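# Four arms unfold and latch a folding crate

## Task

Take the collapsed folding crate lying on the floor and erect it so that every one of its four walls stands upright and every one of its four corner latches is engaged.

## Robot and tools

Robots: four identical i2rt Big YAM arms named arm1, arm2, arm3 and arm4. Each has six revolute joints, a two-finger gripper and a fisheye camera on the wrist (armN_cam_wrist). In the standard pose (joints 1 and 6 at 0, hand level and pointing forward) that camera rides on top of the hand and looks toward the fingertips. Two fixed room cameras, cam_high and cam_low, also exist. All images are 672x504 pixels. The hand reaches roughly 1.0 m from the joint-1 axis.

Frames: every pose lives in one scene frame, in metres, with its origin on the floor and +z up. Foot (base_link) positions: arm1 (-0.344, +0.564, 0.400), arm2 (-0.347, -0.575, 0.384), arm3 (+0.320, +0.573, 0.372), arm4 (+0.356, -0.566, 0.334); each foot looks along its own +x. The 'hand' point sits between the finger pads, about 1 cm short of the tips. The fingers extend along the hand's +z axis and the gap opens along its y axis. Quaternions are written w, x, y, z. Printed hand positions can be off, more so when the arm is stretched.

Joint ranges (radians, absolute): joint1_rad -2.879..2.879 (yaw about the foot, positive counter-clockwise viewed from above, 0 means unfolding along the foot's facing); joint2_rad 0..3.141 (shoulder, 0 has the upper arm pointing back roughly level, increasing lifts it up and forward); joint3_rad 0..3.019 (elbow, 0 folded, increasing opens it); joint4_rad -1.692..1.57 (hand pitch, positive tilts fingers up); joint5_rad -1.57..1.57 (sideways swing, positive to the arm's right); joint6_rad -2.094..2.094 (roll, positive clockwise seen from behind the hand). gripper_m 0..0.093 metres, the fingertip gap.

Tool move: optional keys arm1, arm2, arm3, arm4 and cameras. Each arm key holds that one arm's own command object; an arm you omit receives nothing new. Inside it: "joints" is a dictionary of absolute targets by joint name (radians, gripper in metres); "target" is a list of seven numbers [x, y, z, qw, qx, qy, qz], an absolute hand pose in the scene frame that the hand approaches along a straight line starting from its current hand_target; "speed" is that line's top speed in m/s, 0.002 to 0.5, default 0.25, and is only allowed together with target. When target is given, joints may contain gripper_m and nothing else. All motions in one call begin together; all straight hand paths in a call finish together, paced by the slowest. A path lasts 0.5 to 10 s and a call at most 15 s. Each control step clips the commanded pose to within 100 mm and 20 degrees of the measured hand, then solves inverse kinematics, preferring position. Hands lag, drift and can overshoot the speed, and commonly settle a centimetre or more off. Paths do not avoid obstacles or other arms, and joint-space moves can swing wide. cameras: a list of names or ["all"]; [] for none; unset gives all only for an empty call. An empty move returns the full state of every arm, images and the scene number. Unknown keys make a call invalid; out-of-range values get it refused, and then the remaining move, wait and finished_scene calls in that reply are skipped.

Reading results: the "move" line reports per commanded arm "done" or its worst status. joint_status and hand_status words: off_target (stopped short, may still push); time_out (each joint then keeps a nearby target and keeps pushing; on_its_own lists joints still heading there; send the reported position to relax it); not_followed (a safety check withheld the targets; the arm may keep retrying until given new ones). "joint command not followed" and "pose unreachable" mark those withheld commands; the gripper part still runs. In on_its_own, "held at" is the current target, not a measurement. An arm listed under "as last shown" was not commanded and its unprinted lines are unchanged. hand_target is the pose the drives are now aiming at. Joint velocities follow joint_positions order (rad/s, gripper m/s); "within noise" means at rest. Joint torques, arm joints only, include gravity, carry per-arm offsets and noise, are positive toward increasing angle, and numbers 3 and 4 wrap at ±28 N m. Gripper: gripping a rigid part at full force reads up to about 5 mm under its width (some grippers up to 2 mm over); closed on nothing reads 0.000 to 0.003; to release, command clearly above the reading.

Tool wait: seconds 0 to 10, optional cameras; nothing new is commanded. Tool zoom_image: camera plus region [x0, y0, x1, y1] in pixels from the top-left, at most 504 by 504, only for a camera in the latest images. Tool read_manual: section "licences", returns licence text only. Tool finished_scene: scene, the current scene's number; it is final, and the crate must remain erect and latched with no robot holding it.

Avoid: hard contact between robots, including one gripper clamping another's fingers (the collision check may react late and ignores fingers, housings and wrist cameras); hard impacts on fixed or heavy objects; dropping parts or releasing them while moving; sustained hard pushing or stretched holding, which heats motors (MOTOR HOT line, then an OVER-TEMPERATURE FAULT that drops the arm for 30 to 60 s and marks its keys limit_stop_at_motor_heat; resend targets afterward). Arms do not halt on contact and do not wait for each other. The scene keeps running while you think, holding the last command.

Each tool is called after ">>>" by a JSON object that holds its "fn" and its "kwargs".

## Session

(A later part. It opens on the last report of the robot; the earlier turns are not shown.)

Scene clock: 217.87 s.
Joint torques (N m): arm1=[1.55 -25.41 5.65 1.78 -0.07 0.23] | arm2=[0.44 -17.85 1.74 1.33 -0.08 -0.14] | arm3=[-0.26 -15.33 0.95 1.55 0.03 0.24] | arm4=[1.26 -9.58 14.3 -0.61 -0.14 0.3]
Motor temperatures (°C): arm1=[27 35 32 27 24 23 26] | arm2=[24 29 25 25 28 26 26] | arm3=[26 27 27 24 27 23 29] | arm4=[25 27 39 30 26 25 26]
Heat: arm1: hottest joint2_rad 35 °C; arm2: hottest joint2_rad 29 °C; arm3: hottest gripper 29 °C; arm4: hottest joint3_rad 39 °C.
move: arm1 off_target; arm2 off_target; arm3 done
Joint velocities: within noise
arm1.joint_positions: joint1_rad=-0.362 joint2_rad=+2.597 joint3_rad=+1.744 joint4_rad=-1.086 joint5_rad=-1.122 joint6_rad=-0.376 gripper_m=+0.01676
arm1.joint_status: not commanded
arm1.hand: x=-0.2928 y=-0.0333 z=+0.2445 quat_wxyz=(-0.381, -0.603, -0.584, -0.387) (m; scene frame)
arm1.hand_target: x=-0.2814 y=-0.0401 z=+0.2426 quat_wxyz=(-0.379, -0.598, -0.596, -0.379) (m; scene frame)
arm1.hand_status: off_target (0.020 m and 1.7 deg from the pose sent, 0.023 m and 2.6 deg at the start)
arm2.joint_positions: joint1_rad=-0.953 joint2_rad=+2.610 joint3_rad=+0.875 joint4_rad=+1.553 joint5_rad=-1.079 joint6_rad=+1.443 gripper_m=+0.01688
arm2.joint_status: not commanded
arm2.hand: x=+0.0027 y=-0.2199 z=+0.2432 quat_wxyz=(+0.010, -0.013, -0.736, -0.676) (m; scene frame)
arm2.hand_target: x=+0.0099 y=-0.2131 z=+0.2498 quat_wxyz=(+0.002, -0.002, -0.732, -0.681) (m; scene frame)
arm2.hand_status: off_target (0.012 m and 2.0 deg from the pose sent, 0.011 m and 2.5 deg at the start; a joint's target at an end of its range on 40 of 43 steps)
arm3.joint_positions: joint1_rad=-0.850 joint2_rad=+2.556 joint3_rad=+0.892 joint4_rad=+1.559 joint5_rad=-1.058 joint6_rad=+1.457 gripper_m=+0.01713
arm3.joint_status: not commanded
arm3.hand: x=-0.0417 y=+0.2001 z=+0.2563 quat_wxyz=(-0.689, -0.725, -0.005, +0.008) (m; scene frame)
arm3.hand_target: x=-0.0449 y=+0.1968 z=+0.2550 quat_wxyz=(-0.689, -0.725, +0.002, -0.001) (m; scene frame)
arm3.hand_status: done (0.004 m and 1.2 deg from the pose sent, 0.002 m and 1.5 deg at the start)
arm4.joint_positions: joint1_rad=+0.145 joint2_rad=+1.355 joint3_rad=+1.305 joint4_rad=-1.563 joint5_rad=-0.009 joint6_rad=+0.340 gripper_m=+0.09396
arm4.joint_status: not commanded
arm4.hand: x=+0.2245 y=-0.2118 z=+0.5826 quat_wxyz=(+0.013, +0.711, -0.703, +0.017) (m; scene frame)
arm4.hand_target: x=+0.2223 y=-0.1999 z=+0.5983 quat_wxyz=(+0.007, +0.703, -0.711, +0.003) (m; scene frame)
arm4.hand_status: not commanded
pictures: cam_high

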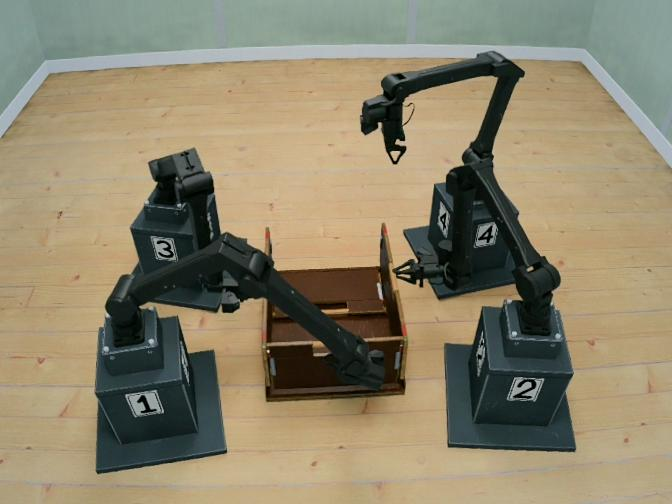

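>>> {"fn": "move", "kwargs": {"arm1": {"joints":{"gripper_m":0.04}}}}

>>> {"fn": "move", "kwargs": {"arm1": {"target":[-0.31,-0.035,0.33,0.354,0.612,0.612,0.354]}, "arm4": {"target":[0.04,0.0,0.3,0,0.7071,-0.7071,0],"joints":{"gripper_m":0.06}}}}

>>> {"fn": "move", "kwargs": {"arm1": {"target":[-0.31,0.1,0.5,0.236,0.667,0.667,0.236]}, "arm4": {"target":[0.03,-0.002,0.1,0,0.7071,-0.7071,0]}, "cameras": ["arm4_cam_wrist","cam_low","cam_high"]}}

>>> {"fn": "zoom_image", "kwargs": {"camera": "cam_high", "region": [250, 240, 420, 410]}}

Scene clock: 222.33 s.
Joint torques (N m): arm1=[0.26 -25.88 5.52 0.43 -0.35 0.14] | arm2=[0.38 -17.9 1.76 1.35 -0.08 -0.15] | arm3=[-0.44 -14.8 1.11 1.68 0.03 0.25] | arm4=[1.32 -9.58 14.3 -0.61 -0.14 0.3]
Motor temperatures (°C): arm1=[27 35 32 27 24 23 26] | arm2=[24 29 24 25 28 26 26] | arm3=[26 27 27 24 27 23 29] | arm4=[25 27 39 30 26 25 26]
Heat: arm1: hottest joint2_rad 35 °C; arm2: hottest joint2_rad 29 °C; arm3: hottest gripper 29 °C; arm4: hottest joint3_rad 39 °C.
move: arm1 done
Joint velocities: within noise
arm1.joint_positions: joint1_rad=-0.334 joint2_rad=+2.597 joint3_rad=+1.744 joint4_rad=-1.046 joint5_rad=-1.113 joint6_rad=-0.354 gripper_m=+0.03996
arm1.joint_status: all done
arm1.hand: x=-0.2778 y=-0.0367 z=+0.2410 quat_wxyz=(-0.378, -0.596, -0.597, -0.381) (m; scene frame)
arm1.hand_target: x=-0.2758 y=-0.0406 z=+0.2418 quat_wxyz=(-0.377, -0.597, -0.599, -0.379) (m; scene frame)
arm1.hand_status: not commanded
arm2, arm3, arm4: as last shown
pictures: none

Scene clock: 224.93 s.
Joint torques (N m): arm1=[-0.73 -23.53 6.46 -0.32 -0.52 -0.11] | arm2=[0.38 -17.9 1.76 1.35 -0.08 -0.14] | arm3=[-0.09 -15.09 1.07 1.54 -0.01 0.26] | arm4=[2.26 -20.13 12.52 -0.43 0.03 0.3]
Motor temperatures (°C): arm1=[27 35 32 27 24 23 26] | arm2=[24 29 24 25 28 26 26] | arm3=[26 27 27 24 27 23 29] | arm4=[25 27 39 30 26 25 26]
Heat: arm1: hottest joint2_rad 35 °C; arm2: hottest joint2_rad 29 °C; arm3: hottest gripper 29 °C; arm4: hottest joint3_rad 39 °C.
move: arm1 done; arm4 off_target
Joint velocities: within noise
arm1.joint_positions: joint1_rad=-0.375 joint2_rad=+2.390 joint3_rad=+1.678 joint4_rad=-1.170 joint5_rad=-1.023 joint6_rad=-0.357 gripper_m=+0.04004
arm1.joint_status: not commanded
arm1.hand: x=-0.3097 y=-0.0371 z=+0.3364 quat_wxyz=(-0.355, -0.614, -0.611, -0.351) (m; scene frame)
arm1.hand_target: x=-0.3119 y=-0.0363 z=+0.3305 quat_wxyz=(-0.355, -0.613, -0.610, -0.354) (m; scene frame)
arm1.hand_status: done (0.007 m and 0.5 deg from the pose sent, 0.095 m and 4.9 deg at the start)
arm2.joint_positions: joint1_rad=-0.953 joint2_rad=+2.610 joint3_rad=+0.875 joint4_rad=+1.553 joint5_rad=-1.079 joint6_rad=+1.441 gripper_m=+0.01688
arm2.joint_status: not commanded
arm2.hand: x=+0.0027 y=-0.2199 z=+0.2432 quat_wxyz=(+0.009, -0.012, -0.736, -0.676) (m; scene frame)
arm2.hand_target: x=+0.0099 y=-0.2131 z=+0.2498 quat_wxyz=(+0.001, -0.001, -0.732, -0.681) (m; scene frame)
arm2.hand_status: not commanded
arm3: as last shown
arm4.joint_positions: joint1_rad=+0.301 joint2_rad=+2.205 joint3_rad=+1.701 joint4_rad=-1.083 joint5_rad=+0.000 joint6_rad=+0.489 gripper_m=+0.06007
arm4.joint_status: all done
arm4.hand: x=+0.0489 y=-0.0147 z=+0.2973 quat_wxyz=(+0.002, +0.714, -0.700, +0.008) (m; scene frame)
arm4.hand_target: x=+0.0394 y=-0.0047 z=+0.2976 quat_wxyz=(-0.001, +0.710, -0.704, +0.002) (m; scene frame)
arm4.hand_status: off_target (0.017 m and 1.5 deg from the pose sent, 0.398 m and 2.6 deg at the start)
pictures: none

Scene clock: 226.80 s.
Joint torques (N m): arm1=[0.26 -17.44 6.6 0.1 -0.18 0.16] | arm2=[0.38 -17.9 1.74 1.33 -0.08 -0.15] | arm3=[-0.03 -15.03 1.03 1.57 0.01 0.22] | arm4=[2.2 -22.59 10.18 0.24 -0.06 0.3]
Motor temperatures (°C): arm1=[27 35 32 27 24 23 26] | arm2=[24 29 24 25 28 26 26] | arm3=[26 27 27 24 27 23 29] | arm4=[25 27 39 30 26 25 26]
Heat: arm1: hottest joint2_rad 35 °C; arm2: hottest joint2_rad 29 °C; arm3: hottest gripper 29 °C; arm4: hottest joint3_rad 39 °C.
move: arm1 done; arm4 off_target
Joint velocities: within noise
arm1.joint_positions: joint1_rad=-0.354 joint2_rad=+1.732 joint3_rad=+1.226 joint4_rad=-1.195 joint5_rad=-0.676 joint6_rad=-0.222 gripper_m=+0.04004
arm1.joint_status: not commanded
arm1.hand: x=-0.3135 y=+0.0968 z=+0.5027 quat_wxyz=(-0.241, -0.663, -0.670, -0.231) (m; scene frame)
arm1.hand_target: x=-0.3092 y=+0.1007 z=+0.5006 quat_wxyz=(-0.233, -0.667, -0.666, -0.239) (m; scene frame)
arm1.hand_status: done (0.005 m and 0.9 deg from the pose sent, 0.213 m and 21.0 deg at the start)
arm2, arm3: as last shown
arm4.joint_positions: joint1_rad=+0.303 joint2_rad=+2.544 joint3_rad=+1.753 joint4_rad=-0.805 joint5_rad=+0.000 joint6_rad=+0.505 gripper_m=+0.06007
arm4.joint_status: not commanded
arm4.hand: x=+0.0460 y=-0.0117 z=+0.1024 quat_wxyz=(+0.003, +0.709, -0.705, +0.012) (m; scene frame)
arm4.hand_target: x=+0.0346 y=-0.0018 z=+0.1013 quat_wxyz=(+0.000, +0.705, -0.709, -0.001) (m; scene frame)
arm4.hand_status: off_target (0.019 m and 1.5 deg from the pose sent, 0.199 m and 1.5 deg at the start)
pictures: arm4_cam_wrist, cam_high, cam_low

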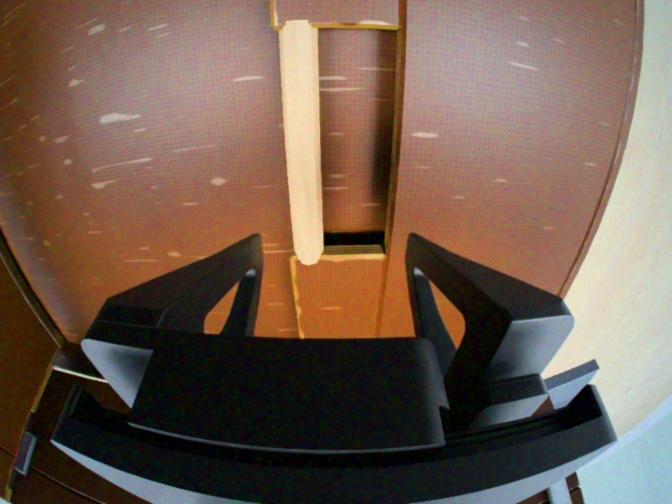

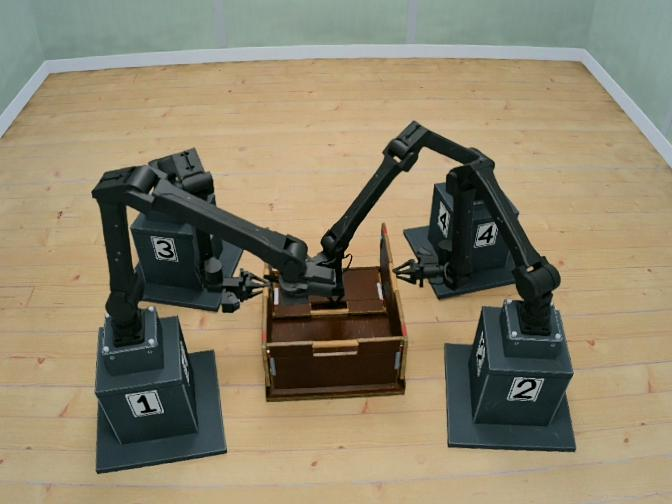

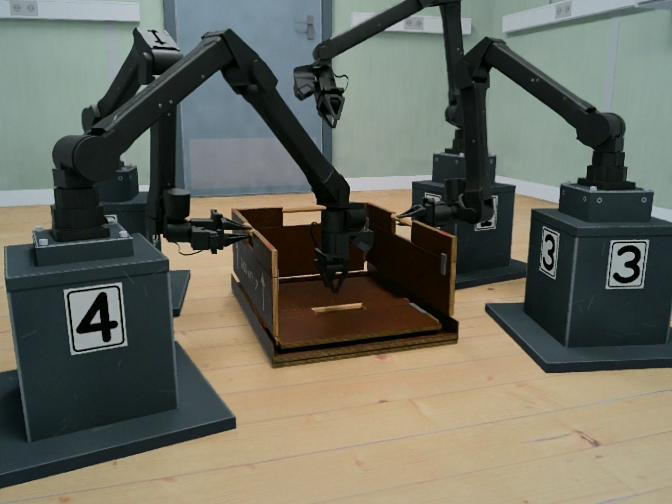

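Scaled by 2.965 from the camera's 672x504 image, which has a finer 960x720 frame.

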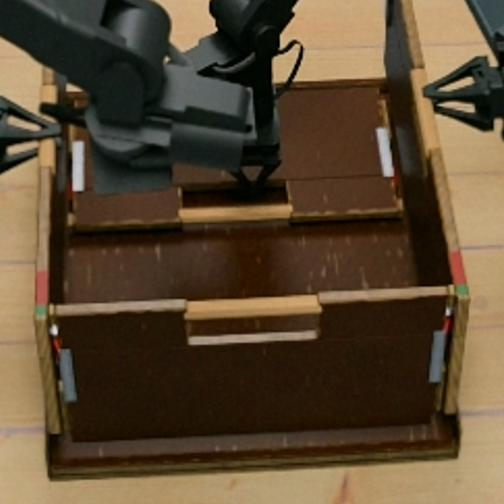

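>>> {"fn": "move", "kwargs": {"arm4": {"target":[0.017,0.022,0.05,0,0.7071,-0.7071,0],"speed":0.12}, "cameras": ["arm4_cam_wrist"]}}

Scene clock: 229.53 s.
Joint torques (N m): arm1=[0.73 -17.26 6.93 0.16 -0.21 0.15] | arm2=[0.38 -17.9 1.76 1.33 -0.08 -0.14] | arm3=[-0.67 -15.15 1.03 1.63 -0.02 0.25] | arm4=[2.73 -22.59 10.5 -0.65 -0.05 0.28]
Motor temperatures (°C): arm1=[27 35 32 27 24 23 25] | arm2=[24 28 24 25 28 26 26] | arm3=[26 27 27 24 27 23 29] | arm4=[25 27 38 30 26 25 26]
Heat: arm1: hottest joint2_rad 35 °C; arm2: hottest joint2_rad 28 °C; arm3: hottest gripper 29 °C; arm4: hottest joint3_rad 38 °C.
move: arm4 done
Joint velocities: within noise
arm1, arm2, arm3: as last shown
arm4.joint_positions: joint1_rad=+0.309 joint2_rad=+2.702 joint3_rad=+1.949 joint4_rad=-0.821 joint5_rad=+0.000 joint6_rad=+0.505 gripper_m=+0.06007
arm4.joint_status: not commanded
arm4.hand: x=+0.0247 y=+0.0179 z=+0.0556 quat_wxyz=(+0.000, +0.711, -0.703, +0.001) (m; scene frame)
arm4.hand_target: x=+0.0171 y=+0.0206 z=+0.0491 quat_wxyz=(+0.000, +0.708, -0.707, +0.000) (m; scene frame)
arm4.hand_status: done (0.010 m and 0.6 deg from the pose sent, 0.069 m and 1.5 deg at the start)
pictures: arm4_cam_wrist

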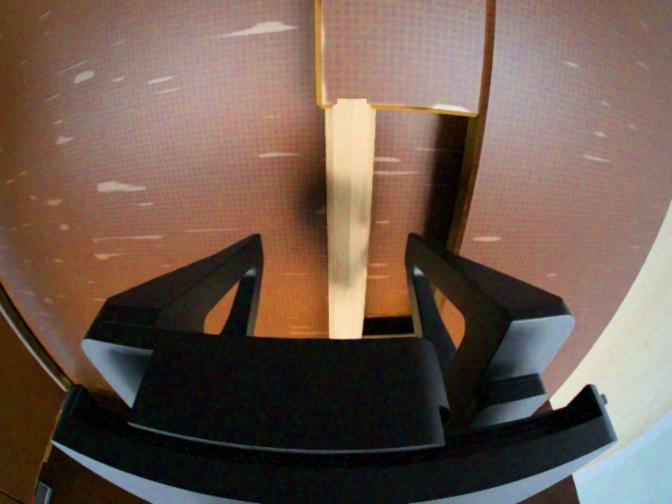

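>>> {"fn": "move", "kwargs": {"arm4": {"target":[0.022,0.02,0.02,0,0.7071,-0.7071,0],"speed":0.08}}}

>>> {"fn": "move", "kwargs": {"arm4": {"joints":{"gripper_m":0.008}}, "cameras": ["arm4_cam_wrist"]}}

Scene clock: 232.23 s.
Joint torques (N m): arm1=[0.91 -17.26 6.67 -0.06 -0.18 0.16] | arm2=[0.38 -17.9 1.76 1.33 -0.08 -0.14] | arm3=[-0.09 -15.56 1.02 1.65 0.03 0.21] | arm4=[1.9 -22.89 10.3 0.25 -0.06 0.23]
Motor temperatures (°C): arm1=[27 35 32 27 24 23 25] | arm2=[24 28 24 25 28 26 26] | arm3=[26 27 27 24 27 23 29] | arm4=[24 28 38 30 26 25 26]
Heat: arm1: hottest joint2_rad 35 °C; arm2: hottest joint2_rad 28 °C; arm3: hottest gripper 29 °C; arm4: hottest joint3_rad 38 °C.
move: arm4 off_target
Joint velocities: within noise
arm1, arm2, arm3: as last shown
arm4.joint_positions: joint1_rad=+0.307 joint2_rad=+2.753 joint3_rad=+1.972 joint4_rad=-0.805 joint5_rad=+0.000 joint6_rad=+0.505 gripper_m=+0.06007
arm4.joint_status: not commanded
arm4.hand: x=+0.0285 y=+0.0134 z=+0.0291 quat_wxyz=(+0.002, +0.710, -0.704, +0.007) (m; scene frame)
arm4.hand_target: x=+0.0229 y=+0.0205 z=+0.0209 quat_wxyz=(+0.000, +0.707, -0.708, -0.001) (m; scene frame)
arm4.hand_status: off_target (0.013 m and 1.0 deg from the pose sent, 0.036 m and 0.6 deg at the start)
pictures: none

Scene clock: 232.93 s.
Joint torques (N m): arm1=[0.38 -17.44 6.65 0.23 -0.17 0.19] | arm2=[0.38 -17.85 1.76 1.33 -0.08 -0.14] | arm3=[-0.15 -14.8 0.92 1.72 0.02 0.26] | arm4=[1.96 -22.65 10.3 0.25 -0.2 0.23]
Motor temperatures (°C): arm1=[27 35 32 27 24 23 25] | arm2=[24 28 24 25 28 26 26] | arm3=[26 27 27 24 27 23 29] | arm4=[24 28 38 30 26 25 26]
Heat: arm1: hottest joint2_rad 35 °C; arm2: hottest joint2_rad 28 °C; arm3: hottest gripper 29 °C; arm4: hottest joint3_rad 38 °C.
move: arm4 off_target
Joint velocities: within noise
arm1, arm2, arm3: as last shown
arm4.joint_positions: joint1_rad=+0.306 joint2_rad=+2.753 joint3_rad=+1.972 joint4_rad=-0.807 joint5_rad=+0.013 joint6_rad=+0.505 gripper_m=+0.01711
arm4.joint_status: gripper_m off_target (ended at +0.01714, target +0.00800)
arm4.hand: x=+0.0314 y=+0.0146 z=+0.0291 quat_wxyz=(-0.004, +0.710, -0.704, +0.010) (m; scene frame)
arm4.hand_target: x=+0.0247 y=+0.0212 z=+0.0209 quat_wxyz=(-0.004, +0.706, -0.708, +0.000) (m; scene frame)
arm4.hand_status: not commanded
pictures: arm4_cam_wrist

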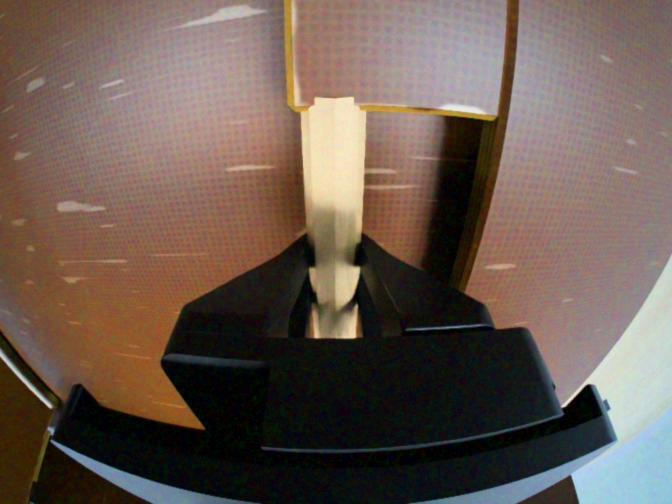

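>>> {"fn": "move", "kwargs": {"arm4": {"target":[0.043,0.022,0.13,0.129,0.695,-0.695,-0.129],"speed":0.12}, "arm2": {"target":[0.01,-0.228,0.25,0,0,0.731,0.682],"speed":0.1}, "arm3": {"target":[-0.045,0.212,0.256,0.690,0.723,0,0],"speed":0.1}}}

>>> {"fn": "move", "kwargs": {"arm4": {"target":[0.106,0.022,0.214,0.254,0.66,-0.66,-0.254],"speed":0.12}, "cameras": ["cam_low"]}}

>>> {"fn": "move", "kwargs": {"arm4": {"target":[0.178,0.022,0.246,0.354,0.612,-0.612,-0.354],"speed":0.12}}}

>>> {"fn": "move", "kwargs": {"arm4": {"target":[0.245,0.022,0.247,0.38,0.596,-0.596,-0.38],"speed":0.1}, "cameras": ["arm4_cam_wrist","cam_low","cam_high"]}}

>>> {"fn": "zoom_image", "kwargs": {"camera": "cam_high", "region": [250, 210, 420, 410]}}

Scene clock: 237.80 s.
Joint torques (N m): arm1=[0.5 -17.55 6.8 0.01 -0.15 0.17] | arm2=[-1.32 -18.14 0.39 1.54 -0.4 -0.24] | arm3=[-1.96 -15.33 -0.44 2.41 -0.39 0.16] | arm4=[1.44 -26.4 6.37 0.06 -0.6 0.17]
Motor temperatures (°C): arm1=[27 34 32 27 24 23 25] | arm2=[24 28 24 25 28 26 26] | arm3=[26 27 27 24 26 23 29] | arm4=[24 28 37 30 26 25 27]
Heat: arm1: hottest joint2_rad 34 °C; arm2: hottest joint2_rad 28 °C; arm3: hottest gripper 29 °C; arm4: hottest joint3_rad 37 °C.
move: arm2 off_target; arm3 off_target; arm4 off_target
Joint velocities: within noise
arm1: as last shown
arm2.joint_positions: joint1_rad=-0.957 joint2_rad=+2.610 joint3_rad=+0.881 joint4_rad=+1.547 joint5_rad=-1.096 joint6_rad=+1.435 gripper_m=+0.01688
arm2.joint_status: not commanded
arm2.hand: x=+0.0034 y=-0.2204 z=+0.2433 quat_wxyz=(+0.012, -0.006, -0.736, -0.677) (m; scene frame)
arm2.hand_target: x=+0.0098 y=-0.2239 z=+0.2501 quat_wxyz=(+0.001, +0.000, -0.733, -0.681) (m; scene frame)
arm2.hand_status: off_target (0.012 m and 1.7 deg from the pose sent, 0.013 m and 2.0 deg at the start; a joint's target at an end of its range on 67 of 67 steps)
arm3.joint_positions: joint1_rad=-0.854 joint2_rad=+2.558 joint3_rad=+0.895 joint4_rad=+1.559 joint5_rad=-1.074 joint6_rad=+1.457 gripper_m=+0.01713
arm3.joint_status: not commanded
arm3.hand: x=-0.0415 y=+0.2013 z=+0.2562 quat_wxyz=(-0.689, -0.724, -0.009, +0.005) (m; scene frame)
arm3.hand_target: x=-0.0430 y=+0.2080 z=+0.2559 quat_wxyz=(-0.690, -0.723, -0.002, -0.001) (m; scene frame)
arm3.hand_status: off_target (0.011 m and 1.2 deg from the pose sent, 0.012 m and 1.2 deg at the start)
arm4.joint_positions: joint1_rad=+0.201 joint2_rad=+2.526 joint3_rad=+1.693 joint4_rad=-0.611 joint5_rad=-0.328 joint6_rad=+0.420 gripper_m=+0.01708
arm4.joint_status: not commanded
arm4.hand: x=+0.0433 y=+0.0150 z=+0.1090 quat_wxyz=(+0.129, +0.700, -0.693, -0.118) (m; scene frame)
arm4.hand_target: x=+0.0416 y=+0.0220 z=+0.1287 quat_wxyz=(+0.130, +0.695, -0.695, -0.130) (m; scene frame)
arm4.hand_status: off_target (0.022 m and 1.4 deg from the pose sent, 0.102 m and 22.1 deg at the start)
pictures: none

Scene clock: 239.93 s.
Joint torques (N m): arm1=[0.79 -16.79 6.69 0.05 -0.15 0.2] | arm2=[-1.32 -18.14 0.39 1.54 -0.4 -0.24] | arm3=[-1.73 -14.92 -0.32 2.43 -0.4 0.21] | arm4=[1.08 -25.76 6.05 -0.43 -0.63 0.04]
Motor temperatures (°C): arm1=[27 34 32 27 24 23 25] | arm2=[24 28 24 25 28 26 26] | arm3=[26 27 27 24 26 23 29] | arm4=[24 28 37 30 26 25 27]
Heat: arm1: hottest joint2_rad 34 °C; arm2: hottest joint2_rad 28 °C; arm3: hottest gripper 29 °C; arm4: hottest joint3_rad 37 °C.
move: arm4 off_target
Joint velocities: within noise
arm1, arm2, arm3: as last shown
arm4.joint_positions: joint1_rad=+0.034 joint2_rad=+2.368 joint3_rad=+1.509 joint4_rad=-0.520 joint5_rad=-0.710 joint6_rad=+0.300 gripper_m=+0.01712
arm4.joint_status: not commanded
arm4.hand: x=+0.0956 y=+0.0174 z=+0.1898 quat_wxyz=(+0.257, +0.665, -0.656, -0.249) (m; scene frame)
arm4.hand_target: x=+0.0992 y=+0.0226 z=+0.2139 quat_wxyz=(+0.254, +0.662, -0.656, -0.257) (m; scene frame)
arm4.hand_status: off_target (0.027 m and 1.0 deg from the pose sent, 0.122 m and 22.0 deg at the start)
pictures: cam_low

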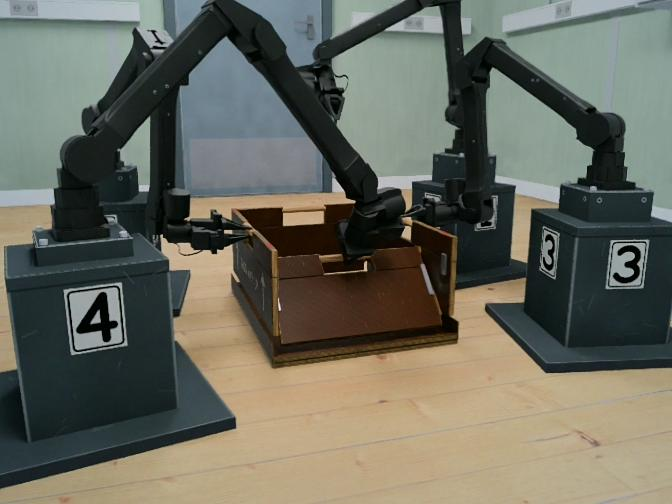

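Scene clock: 241.90 s.
Joint torques (N m): arm1=[0.38 -17.44 6.74 0.13 -0.2 0.17] | arm2=[-1.32 -18.08 0.4 1.55 -0.4 -0.24] | arm3=[-2.08 -14.62 -0.4 2.61 -0.4 0.16] | arm4=[0.15 -23.53 6.54 -1.28 -0.49 -0.12]
Motor temperatures (°C): arm1=[27 34 32 27 24 23 25] | arm2=[24 28 24 25 28 26 26] | arm3=[26 27 27 24 26 23 29] | arm4=[24 29 36 30 26 25 27]
Heat: arm1: hottest joint2_rad 34 °C; arm2: hottest joint2_rad 28 °C; arm3: hottest gripper 29 °C; arm4: hottest joint3_rad 36 °C.
move: arm4 off_target
Joint velocities: within noise
arm1, arm2, arm3: as last shown
arm4.joint_positions: joint1_rad=-0.136 joint2_rad=+2.352 joint3_rad=+1.478 joint4_rad=-0.601 joint5_rad=-1.052 joint6_rad=+0.111 gripper_m=+0.01711
arm4.joint_status: not commanded
arm4.hand: x=+0.1629 y=+0.0186 z=+0.2335 quat_wxyz=(+0.359, +0.616, -0.606, -0.353) (m; scene frame)
arm4.hand_target: x=+0.1753 y=+0.0223 z=+0.2460 quat_wxyz=(+0.355, +0.612, -0.612, -0.354) (m; scene frame)
arm4.hand_status: off_target (0.020 m and 1.0 deg from the pose sent, 0.100 m and 18.2 deg at the start)
pictures: none

Scene clock: 243.60 s.
Joint torques (N m): arm1=[0.44 -17.61 6.74 0.06 -0.17 0.17] | arm2=[-0.91 -18.08 0.35 1.55 -0.27 -0.22] | arm3=[-1.32 -15.68 -0.36 2.37 -0.3 0.14] | arm4=[-0.5 -20.95 7.87 -1.92 -0.53 -0.32]
Motor temperatures (°C): arm1=[27 34 32 27 24 23 25] | arm2=[24 28 24 25 28 26 26] | arm3=[26 27 27 24 26 23 29] | arm4=[24 29 36 30 26 25 27]
Heat: arm1: hottest joint2_rad 34 °C; arm2: hottest joint2_rad 28 °C; arm3: hottest gripper 29 °C; arm4: hottest joint3_rad 36 °C.
move: arm4 off_target
Joint velocities: within noise
arm1: as last shown
arm2.joint_positions: joint1_rad=-0.961 joint2_rad=+2.610 joint3_rad=+0.878 joint4_rad=+1.547 joint5_rad=-1.099 joint6_rad=+1.433 gripper_m=+0.01688
arm2.joint_status: not commanded
arm2.hand: x=+0.0029 y=-0.2220 z=+0.2431 quat_wxyz=(+0.012, -0.006, -0.736, -0.677) (m; scene frame)
arm2.hand_target: x=+0.0084 y=-0.2241 z=+0.2498 quat_wxyz=(+0.002, -0.001, -0.733, -0.680) (m; scene frame)
arm2.hand_status: not commanded
arm3.joint_positions: joint1_rad=-0.857 joint2_rad=+2.556 joint3_rad=+0.894 joint4_rad=+1.559 joint5_rad=-1.075 joint6_rad=+1.457 gripper_m=+0.01713
arm3.joint_status: not commanded
arm3.hand: x=-0.0422 y=+0.2025 z=+0.2567 quat_wxyz=(-0.689, -0.724, -0.009, +0.005) (m; scene frame)
arm3.hand_target: x=-0.0431 y=+0.2083 z=+0.2564 quat_wxyz=(-0.690, -0.724, -0.001, +0.000) (m; scene frame)
arm3.hand_status: not commanded
arm4.joint_positions: joint1_rad=-0.256 joint2_rad=+2.377 joint3_rad=+1.543 joint4_rad=-0.868 joint5_rad=-1.135 joint6_rad=-0.148 gripper_m=+0.01649
arm4.joint_status: not commanded
arm4.hand: x=+0.2266 y=+0.0200 z=+0.2490 quat_wxyz=(+0.383, +0.600, -0.591, -0.379) (m; scene frame)
arm4.hand_target: x=+0.2437 y=+0.0218 z=+0.2470 quat_wxyz=(+0.382, +0.593, -0.598, -0.379) (m; scene frame)
arm4.hand_status: off_target (0.019 m and 0.9 deg from the pose sent, 0.083 m and 4.7 deg at the start)
pictures: arm4_cam_wrist, cam_high, cam_low

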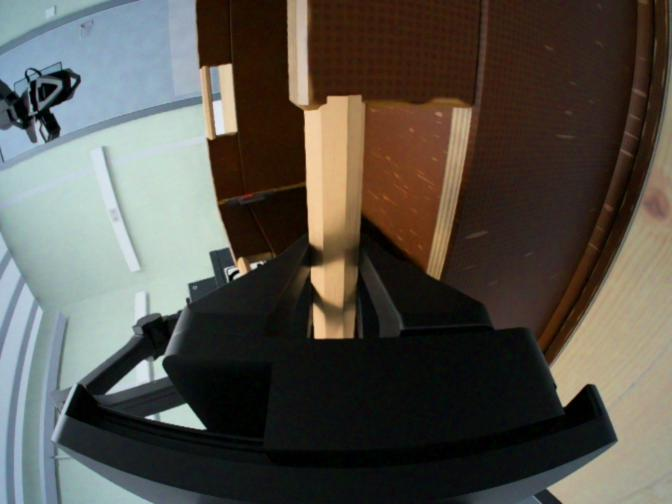

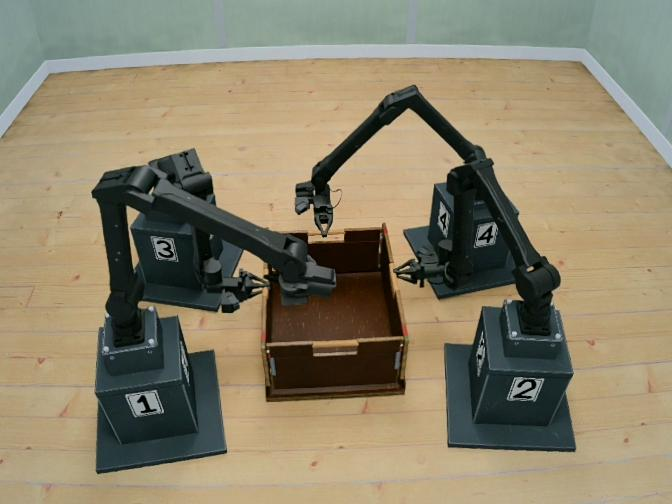

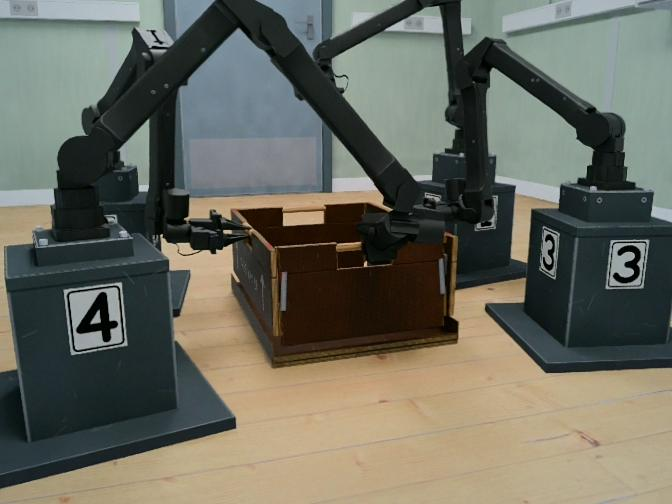

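Scaled by 2.520 from the camera's 672x504 image, which has a finer 960x720 frame.

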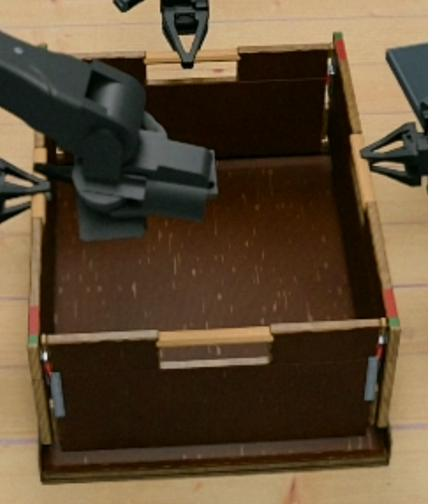

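Nearly there; push fully.

>>> {"fn": "move", "kwargs": {"arm4": {"target":[0.315,0.022,0.245,0.38,0.596,-0.596,-0.38],"speed":0.1}, "arm1": {"target":[-0.34,0.2,0.55,0.236,0.667,0.667,0.236]}, "cameras": ["cam_low","cam_high"]}}

>>> {"fn": "zoom_image", "kwargs": {"camera": "cam_high", "region": [250, 210, 420, 410]}}

>>> {"fn": "zoom_image", "kwargs": {"camera": "cam_low", "region": [220, 180, 470, 380]}}

Scene clock: 246.67 s.
Joint torques (N m): arm1=[-1.14 -13.74 6.76 -0.2 -0.19 -0.14] | arm2=[-0.97 -18.14 0.39 1.55 -0.17 -0.22] | arm3=[-1.55 -14.86 -0.4 2.48 -0.12 0.19] | arm4=[-6.18 -21.6 7.47 -2.71 0.32 -0.77]
Motor temperatures (°C): arm1=[27 34 32 27 24 23 25] | arm2=[24 28 24 25 28 26 26] | arm3=[26 28 27 24 26 23 29] | arm4=[25 29 36 30 26 25 27]
Heat: arm1: hottest joint2_rad 34 °C; arm2: hottest joint2_rad 28 °C; arm3: hottest gripper 29 °C; arm4: hottest joint3_rad 36 °C.
move: arm1 done; arm4 off_target
Joint velocities: within noise
arm1.joint_positions: joint1_rad=-0.463 joint2_rad=+1.476 joint3_rad=+1.049 joint4_rad=-1.364 joint5_rad=-0.658 joint6_rad=-0.345 gripper_m=+0.04004
arm1.joint_status: not commanded
arm1.hand: x=-0.3389 y=+0.1946 z=+0.5514 quat_wxyz=(-0.238, -0.668, -0.664, -0.235) (m; scene frame)
arm1.hand_target: x=-0.3411 y=+0.1990 z=+0.5512 quat_wxyz=(-0.238, -0.667, -0.666, -0.235) (m; scene frame)
arm1.hand_status: done (0.006 m and 0.4 deg from the pose sent, 0.117 m and 0.9 deg at the start)
arm2.joint_positions: joint1_rad=-0.961 joint2_rad=+2.610 joint3_rad=+0.881 joint4_rad=+1.547 joint5_rad=-1.102 joint6_rad=+1.433 gripper_m=+0.01688
arm2.joint_status: not commanded
arm2.hand: x=+0.0035 y=-0.2214 z=+0.2435 quat_wxyz=(+0.012, -0.004, -0.735, -0.678) (m; scene frame)
arm2.hand_target: x=+0.0094 y=-0.2235 z=+0.2503 quat_wxyz=(+0.002, +0.001, -0.733, -0.681) (m; scene frame)
arm2.hand_status: not commanded
arm3.joint_positions: joint1_rad=-0.857 joint2_rad=+2.556 joint3_rad=+0.894 joint4_rad=+1.559 joint5_rad=-1.081 joint6_rad=+1.457 gripper_m=+0.01713
arm3.joint_status: not commanded
arm3.hand: x=-0.0411 y=+0.2025 z=+0.2568 quat_wxyz=(-0.690, -0.724, -0.011, +0.003) (m; scene frame)
arm3.hand_target: x=-0.0431 y=+0.2085 z=+0.2564 quat_wxyz=(-0.690, -0.723, -0.001, +0.000) (m; scene frame)
arm3.hand_status: not commanded
arm4.joint_positions: joint1_rad=-0.296 joint2_rad=+2.430 joint3_rad=+1.639 joint4_rad=-1.112 joint5_rad=-1.135 joint6_rad=-0.349 gripper_m=+0.01647
arm4.joint_status: not commanded
arm4.hand: x=+0.2496 y=+0.0188 z=+0.2497 quat_wxyz=(+0.402, +0.605, -0.577, -0.372) (m; scene frame)
arm4.hand_target: x=+0.3103 y=+0.0205 z=+0.2460 quat_wxyz=(+0.381, +0.593, -0.597, -0.384) (m; scene frame)
arm4.hand_status: off_target (0.066 m and 3.6 deg from the pose sent, 0.088 m and 0.9 deg at the start)
pictures: cam_high, cam_low

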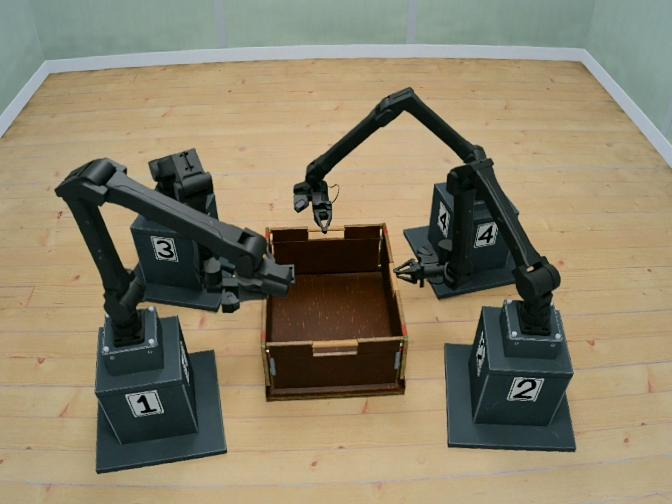

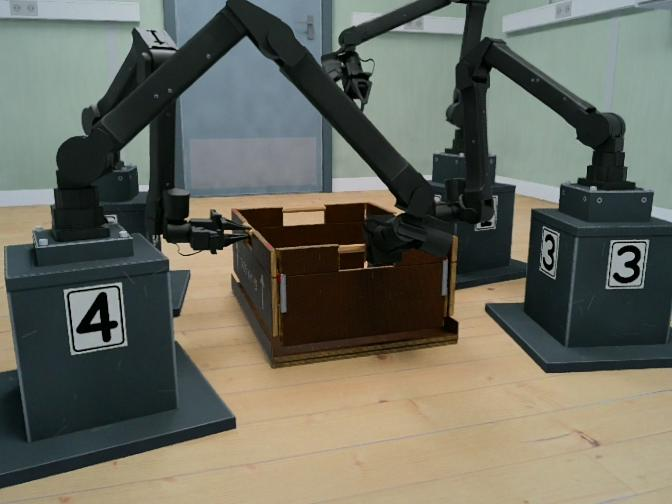

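Scaled by 2.520 from the camera's 672x504 image, which has a finer 960x720 frame.

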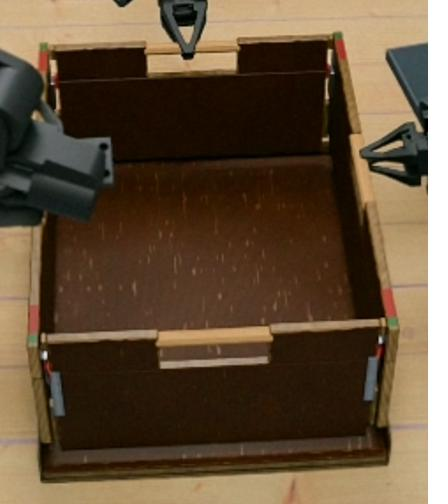

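Scaled by 2.016 from the camera's 672x504 image, which has a finer 960x720 frame.

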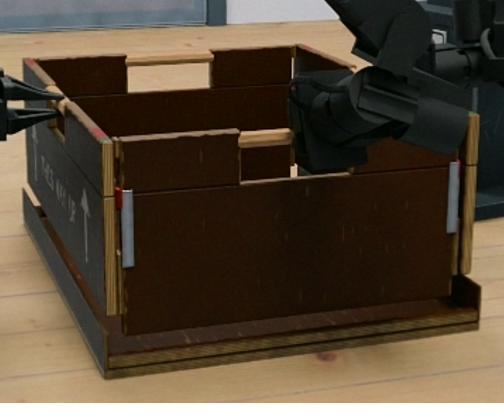

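>>> {"fn": "zoom_image", "kwargs": {"camera": "cam_high", "region": [365, 215, 405, 265]}}

>>> {"fn": "zoom_image", "kwargs": {"camera": "cam_high", "region": [255, 215, 295, 265]}}

>>> {"fn": "zoom_image", "kwargs": {"camera": "cam_low", "region": [255, 240, 305, 290]}}

>>> {"fn": "zoom_image", "kwargs": {"camera": "cam_low", "region": [420, 225, 470, 275]}}

Scaled by 10.080 from the camera's 672x504 image, which has a finer 960x720 frame.

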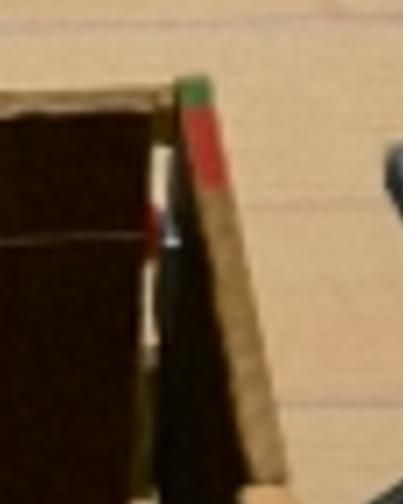

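Scaled by 10.080 from the camera's 672x504 image, which has a finer 960x720 frame.

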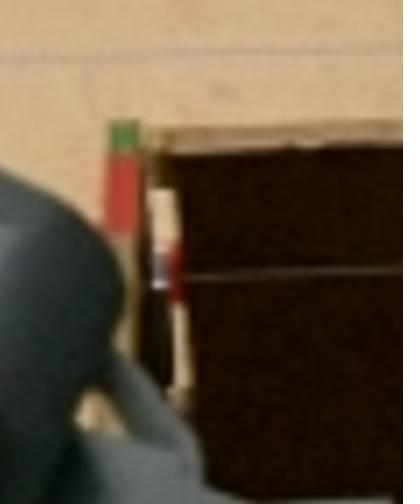

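Scaled by 10.080 from the camera's 672x504 image, which has a finer 960x720 frame.

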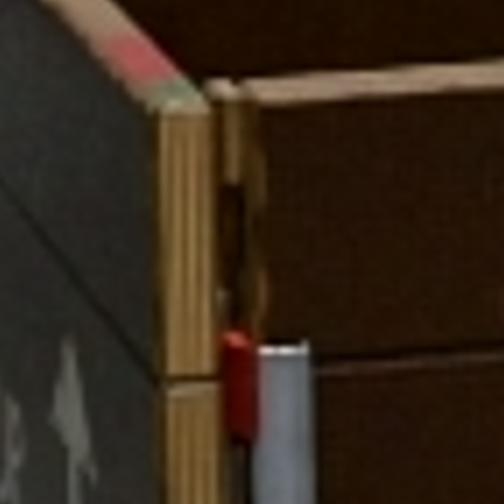

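Scaled by 10.080 from the camera's 672x504 image, which has a finer 960x720 frame.

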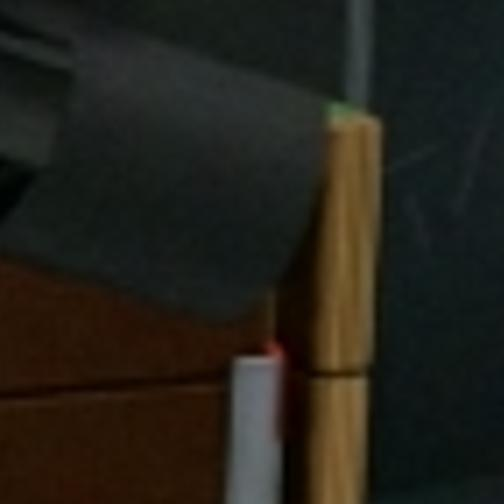

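>>> {"fn": "move", "kwargs": {"arm4": {"target":[0.228,0.02,0.245,0.38,0.596,-0.596,-0.38],"speed":0.1}, "cameras": ["cam_high","cam_low"]}}

>>> {"fn": "zoom_image", "kwargs": {"camera": "cam_high", "region": [255, 215, 405, 265]}}

>>> {"fn": "zoom_image", "kwargs": {"camera": "cam_low", "region": [255, 240, 305, 290]}}

Scene clock: 251.27 s.
Joint torques (N m): arm1=[-1.08 -13.27 6.65 -0.03 -0.17 -0.08] | arm2=[-0.91 -18.14 0.39 1.54 -0.17 -0.22] | arm3=[-1.96 -15.03 -0.36 2.45 -0.16 0.18] | arm4=[3.02 -21.3 6.27 0.83 -0.34 0.37]
Motor temperatures (°C): arm1=[27 33 32 27 24 23 25] | arm2=[24 28 24 25 27 26 26] | arm3=[26 28 27 24 26 23 29] | arm4=[25 29 35 30 26 25 27]
Heat: arm1: hottest joint2_rad 33 °C; arm2: hottest joint2_rad 28 °C; arm3: hottest gripper 29 °C; arm4: hottest joint3_rad 35 °C.
move: arm4 off_target
Joint velocities: within noise
arm1.joint_positions: joint1_rad=-0.460 joint2_rad=+1.476 joint3_rad=+1.049 joint4_rad=-1.364 joint5_rad=-0.658 joint6_rad=-0.346 gripper_m=+0.04004
arm1.joint_status: not commanded
arm1.hand: x=-0.3378 y=+0.1946 z=+0.5514 quat_wxyz=(-0.238, -0.667, -0.666, -0.235) (m; scene frame)
arm1.hand_target: x=-0.3400 y=+0.1990 z=+0.5512 quat_wxyz=(-0.237, -0.666, -0.667, -0.236) (m; scene frame)
arm1.hand_status: not commanded
arm2, arm3: as last shown
arm3.hand_target: x=-0.0432 y=+0.2085 z=+0.2564 quat_wxyz=(-0.690, -0.723, -0.001, +0.000) (m; scene frame)
arm4.joint_positions: joint1_rad=-0.286 joint2_rad=+2.372 joint3_rad=+1.534 joint4_rad=-0.874 joint5_rad=-1.133 joint6_rad=-0.170 gripper_m=+0.01647
arm4.joint_status: not commanded
arm4.hand: x=+0.2445 y=+0.0198 z=+0.2493 quat_wxyz=(+0.376, +0.596, -0.596, -0.386) (m; scene frame)
arm4.hand_target: x=+0.2355 y=+0.0193 z=+0.2445 quat_wxyz=(+0.377, +0.596, -0.599, -0.378) (m; scene frame)
arm4.hand_status: off_target (0.017 m and 0.8 deg from the pose sent, 0.022 m and 3.6 deg at the start)
pictures: cam_high, cam_low

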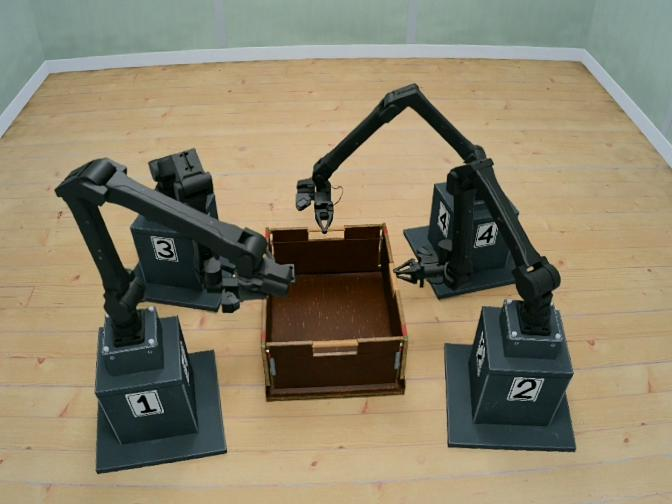

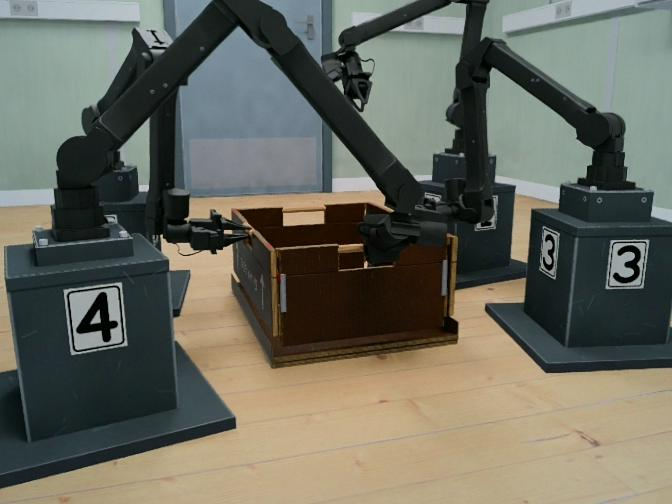

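Scaled by 3.360 from the camera's 672x504 image, which has a finer 960x720 frame.

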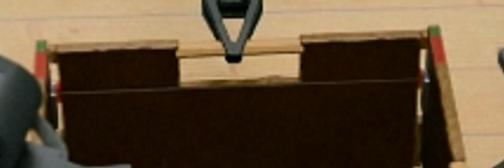

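Scaled by 10.080 from the camera's 672x504 image, which has a finer 960x720 frame.

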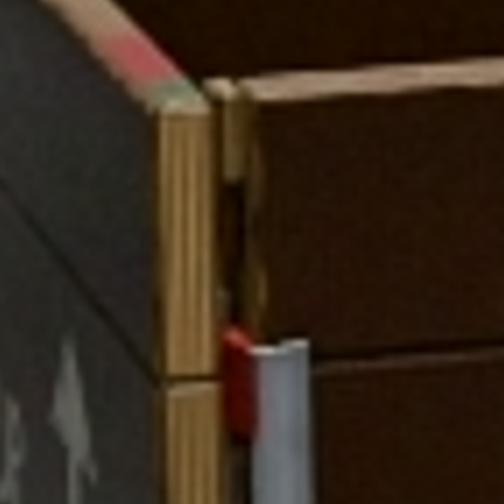

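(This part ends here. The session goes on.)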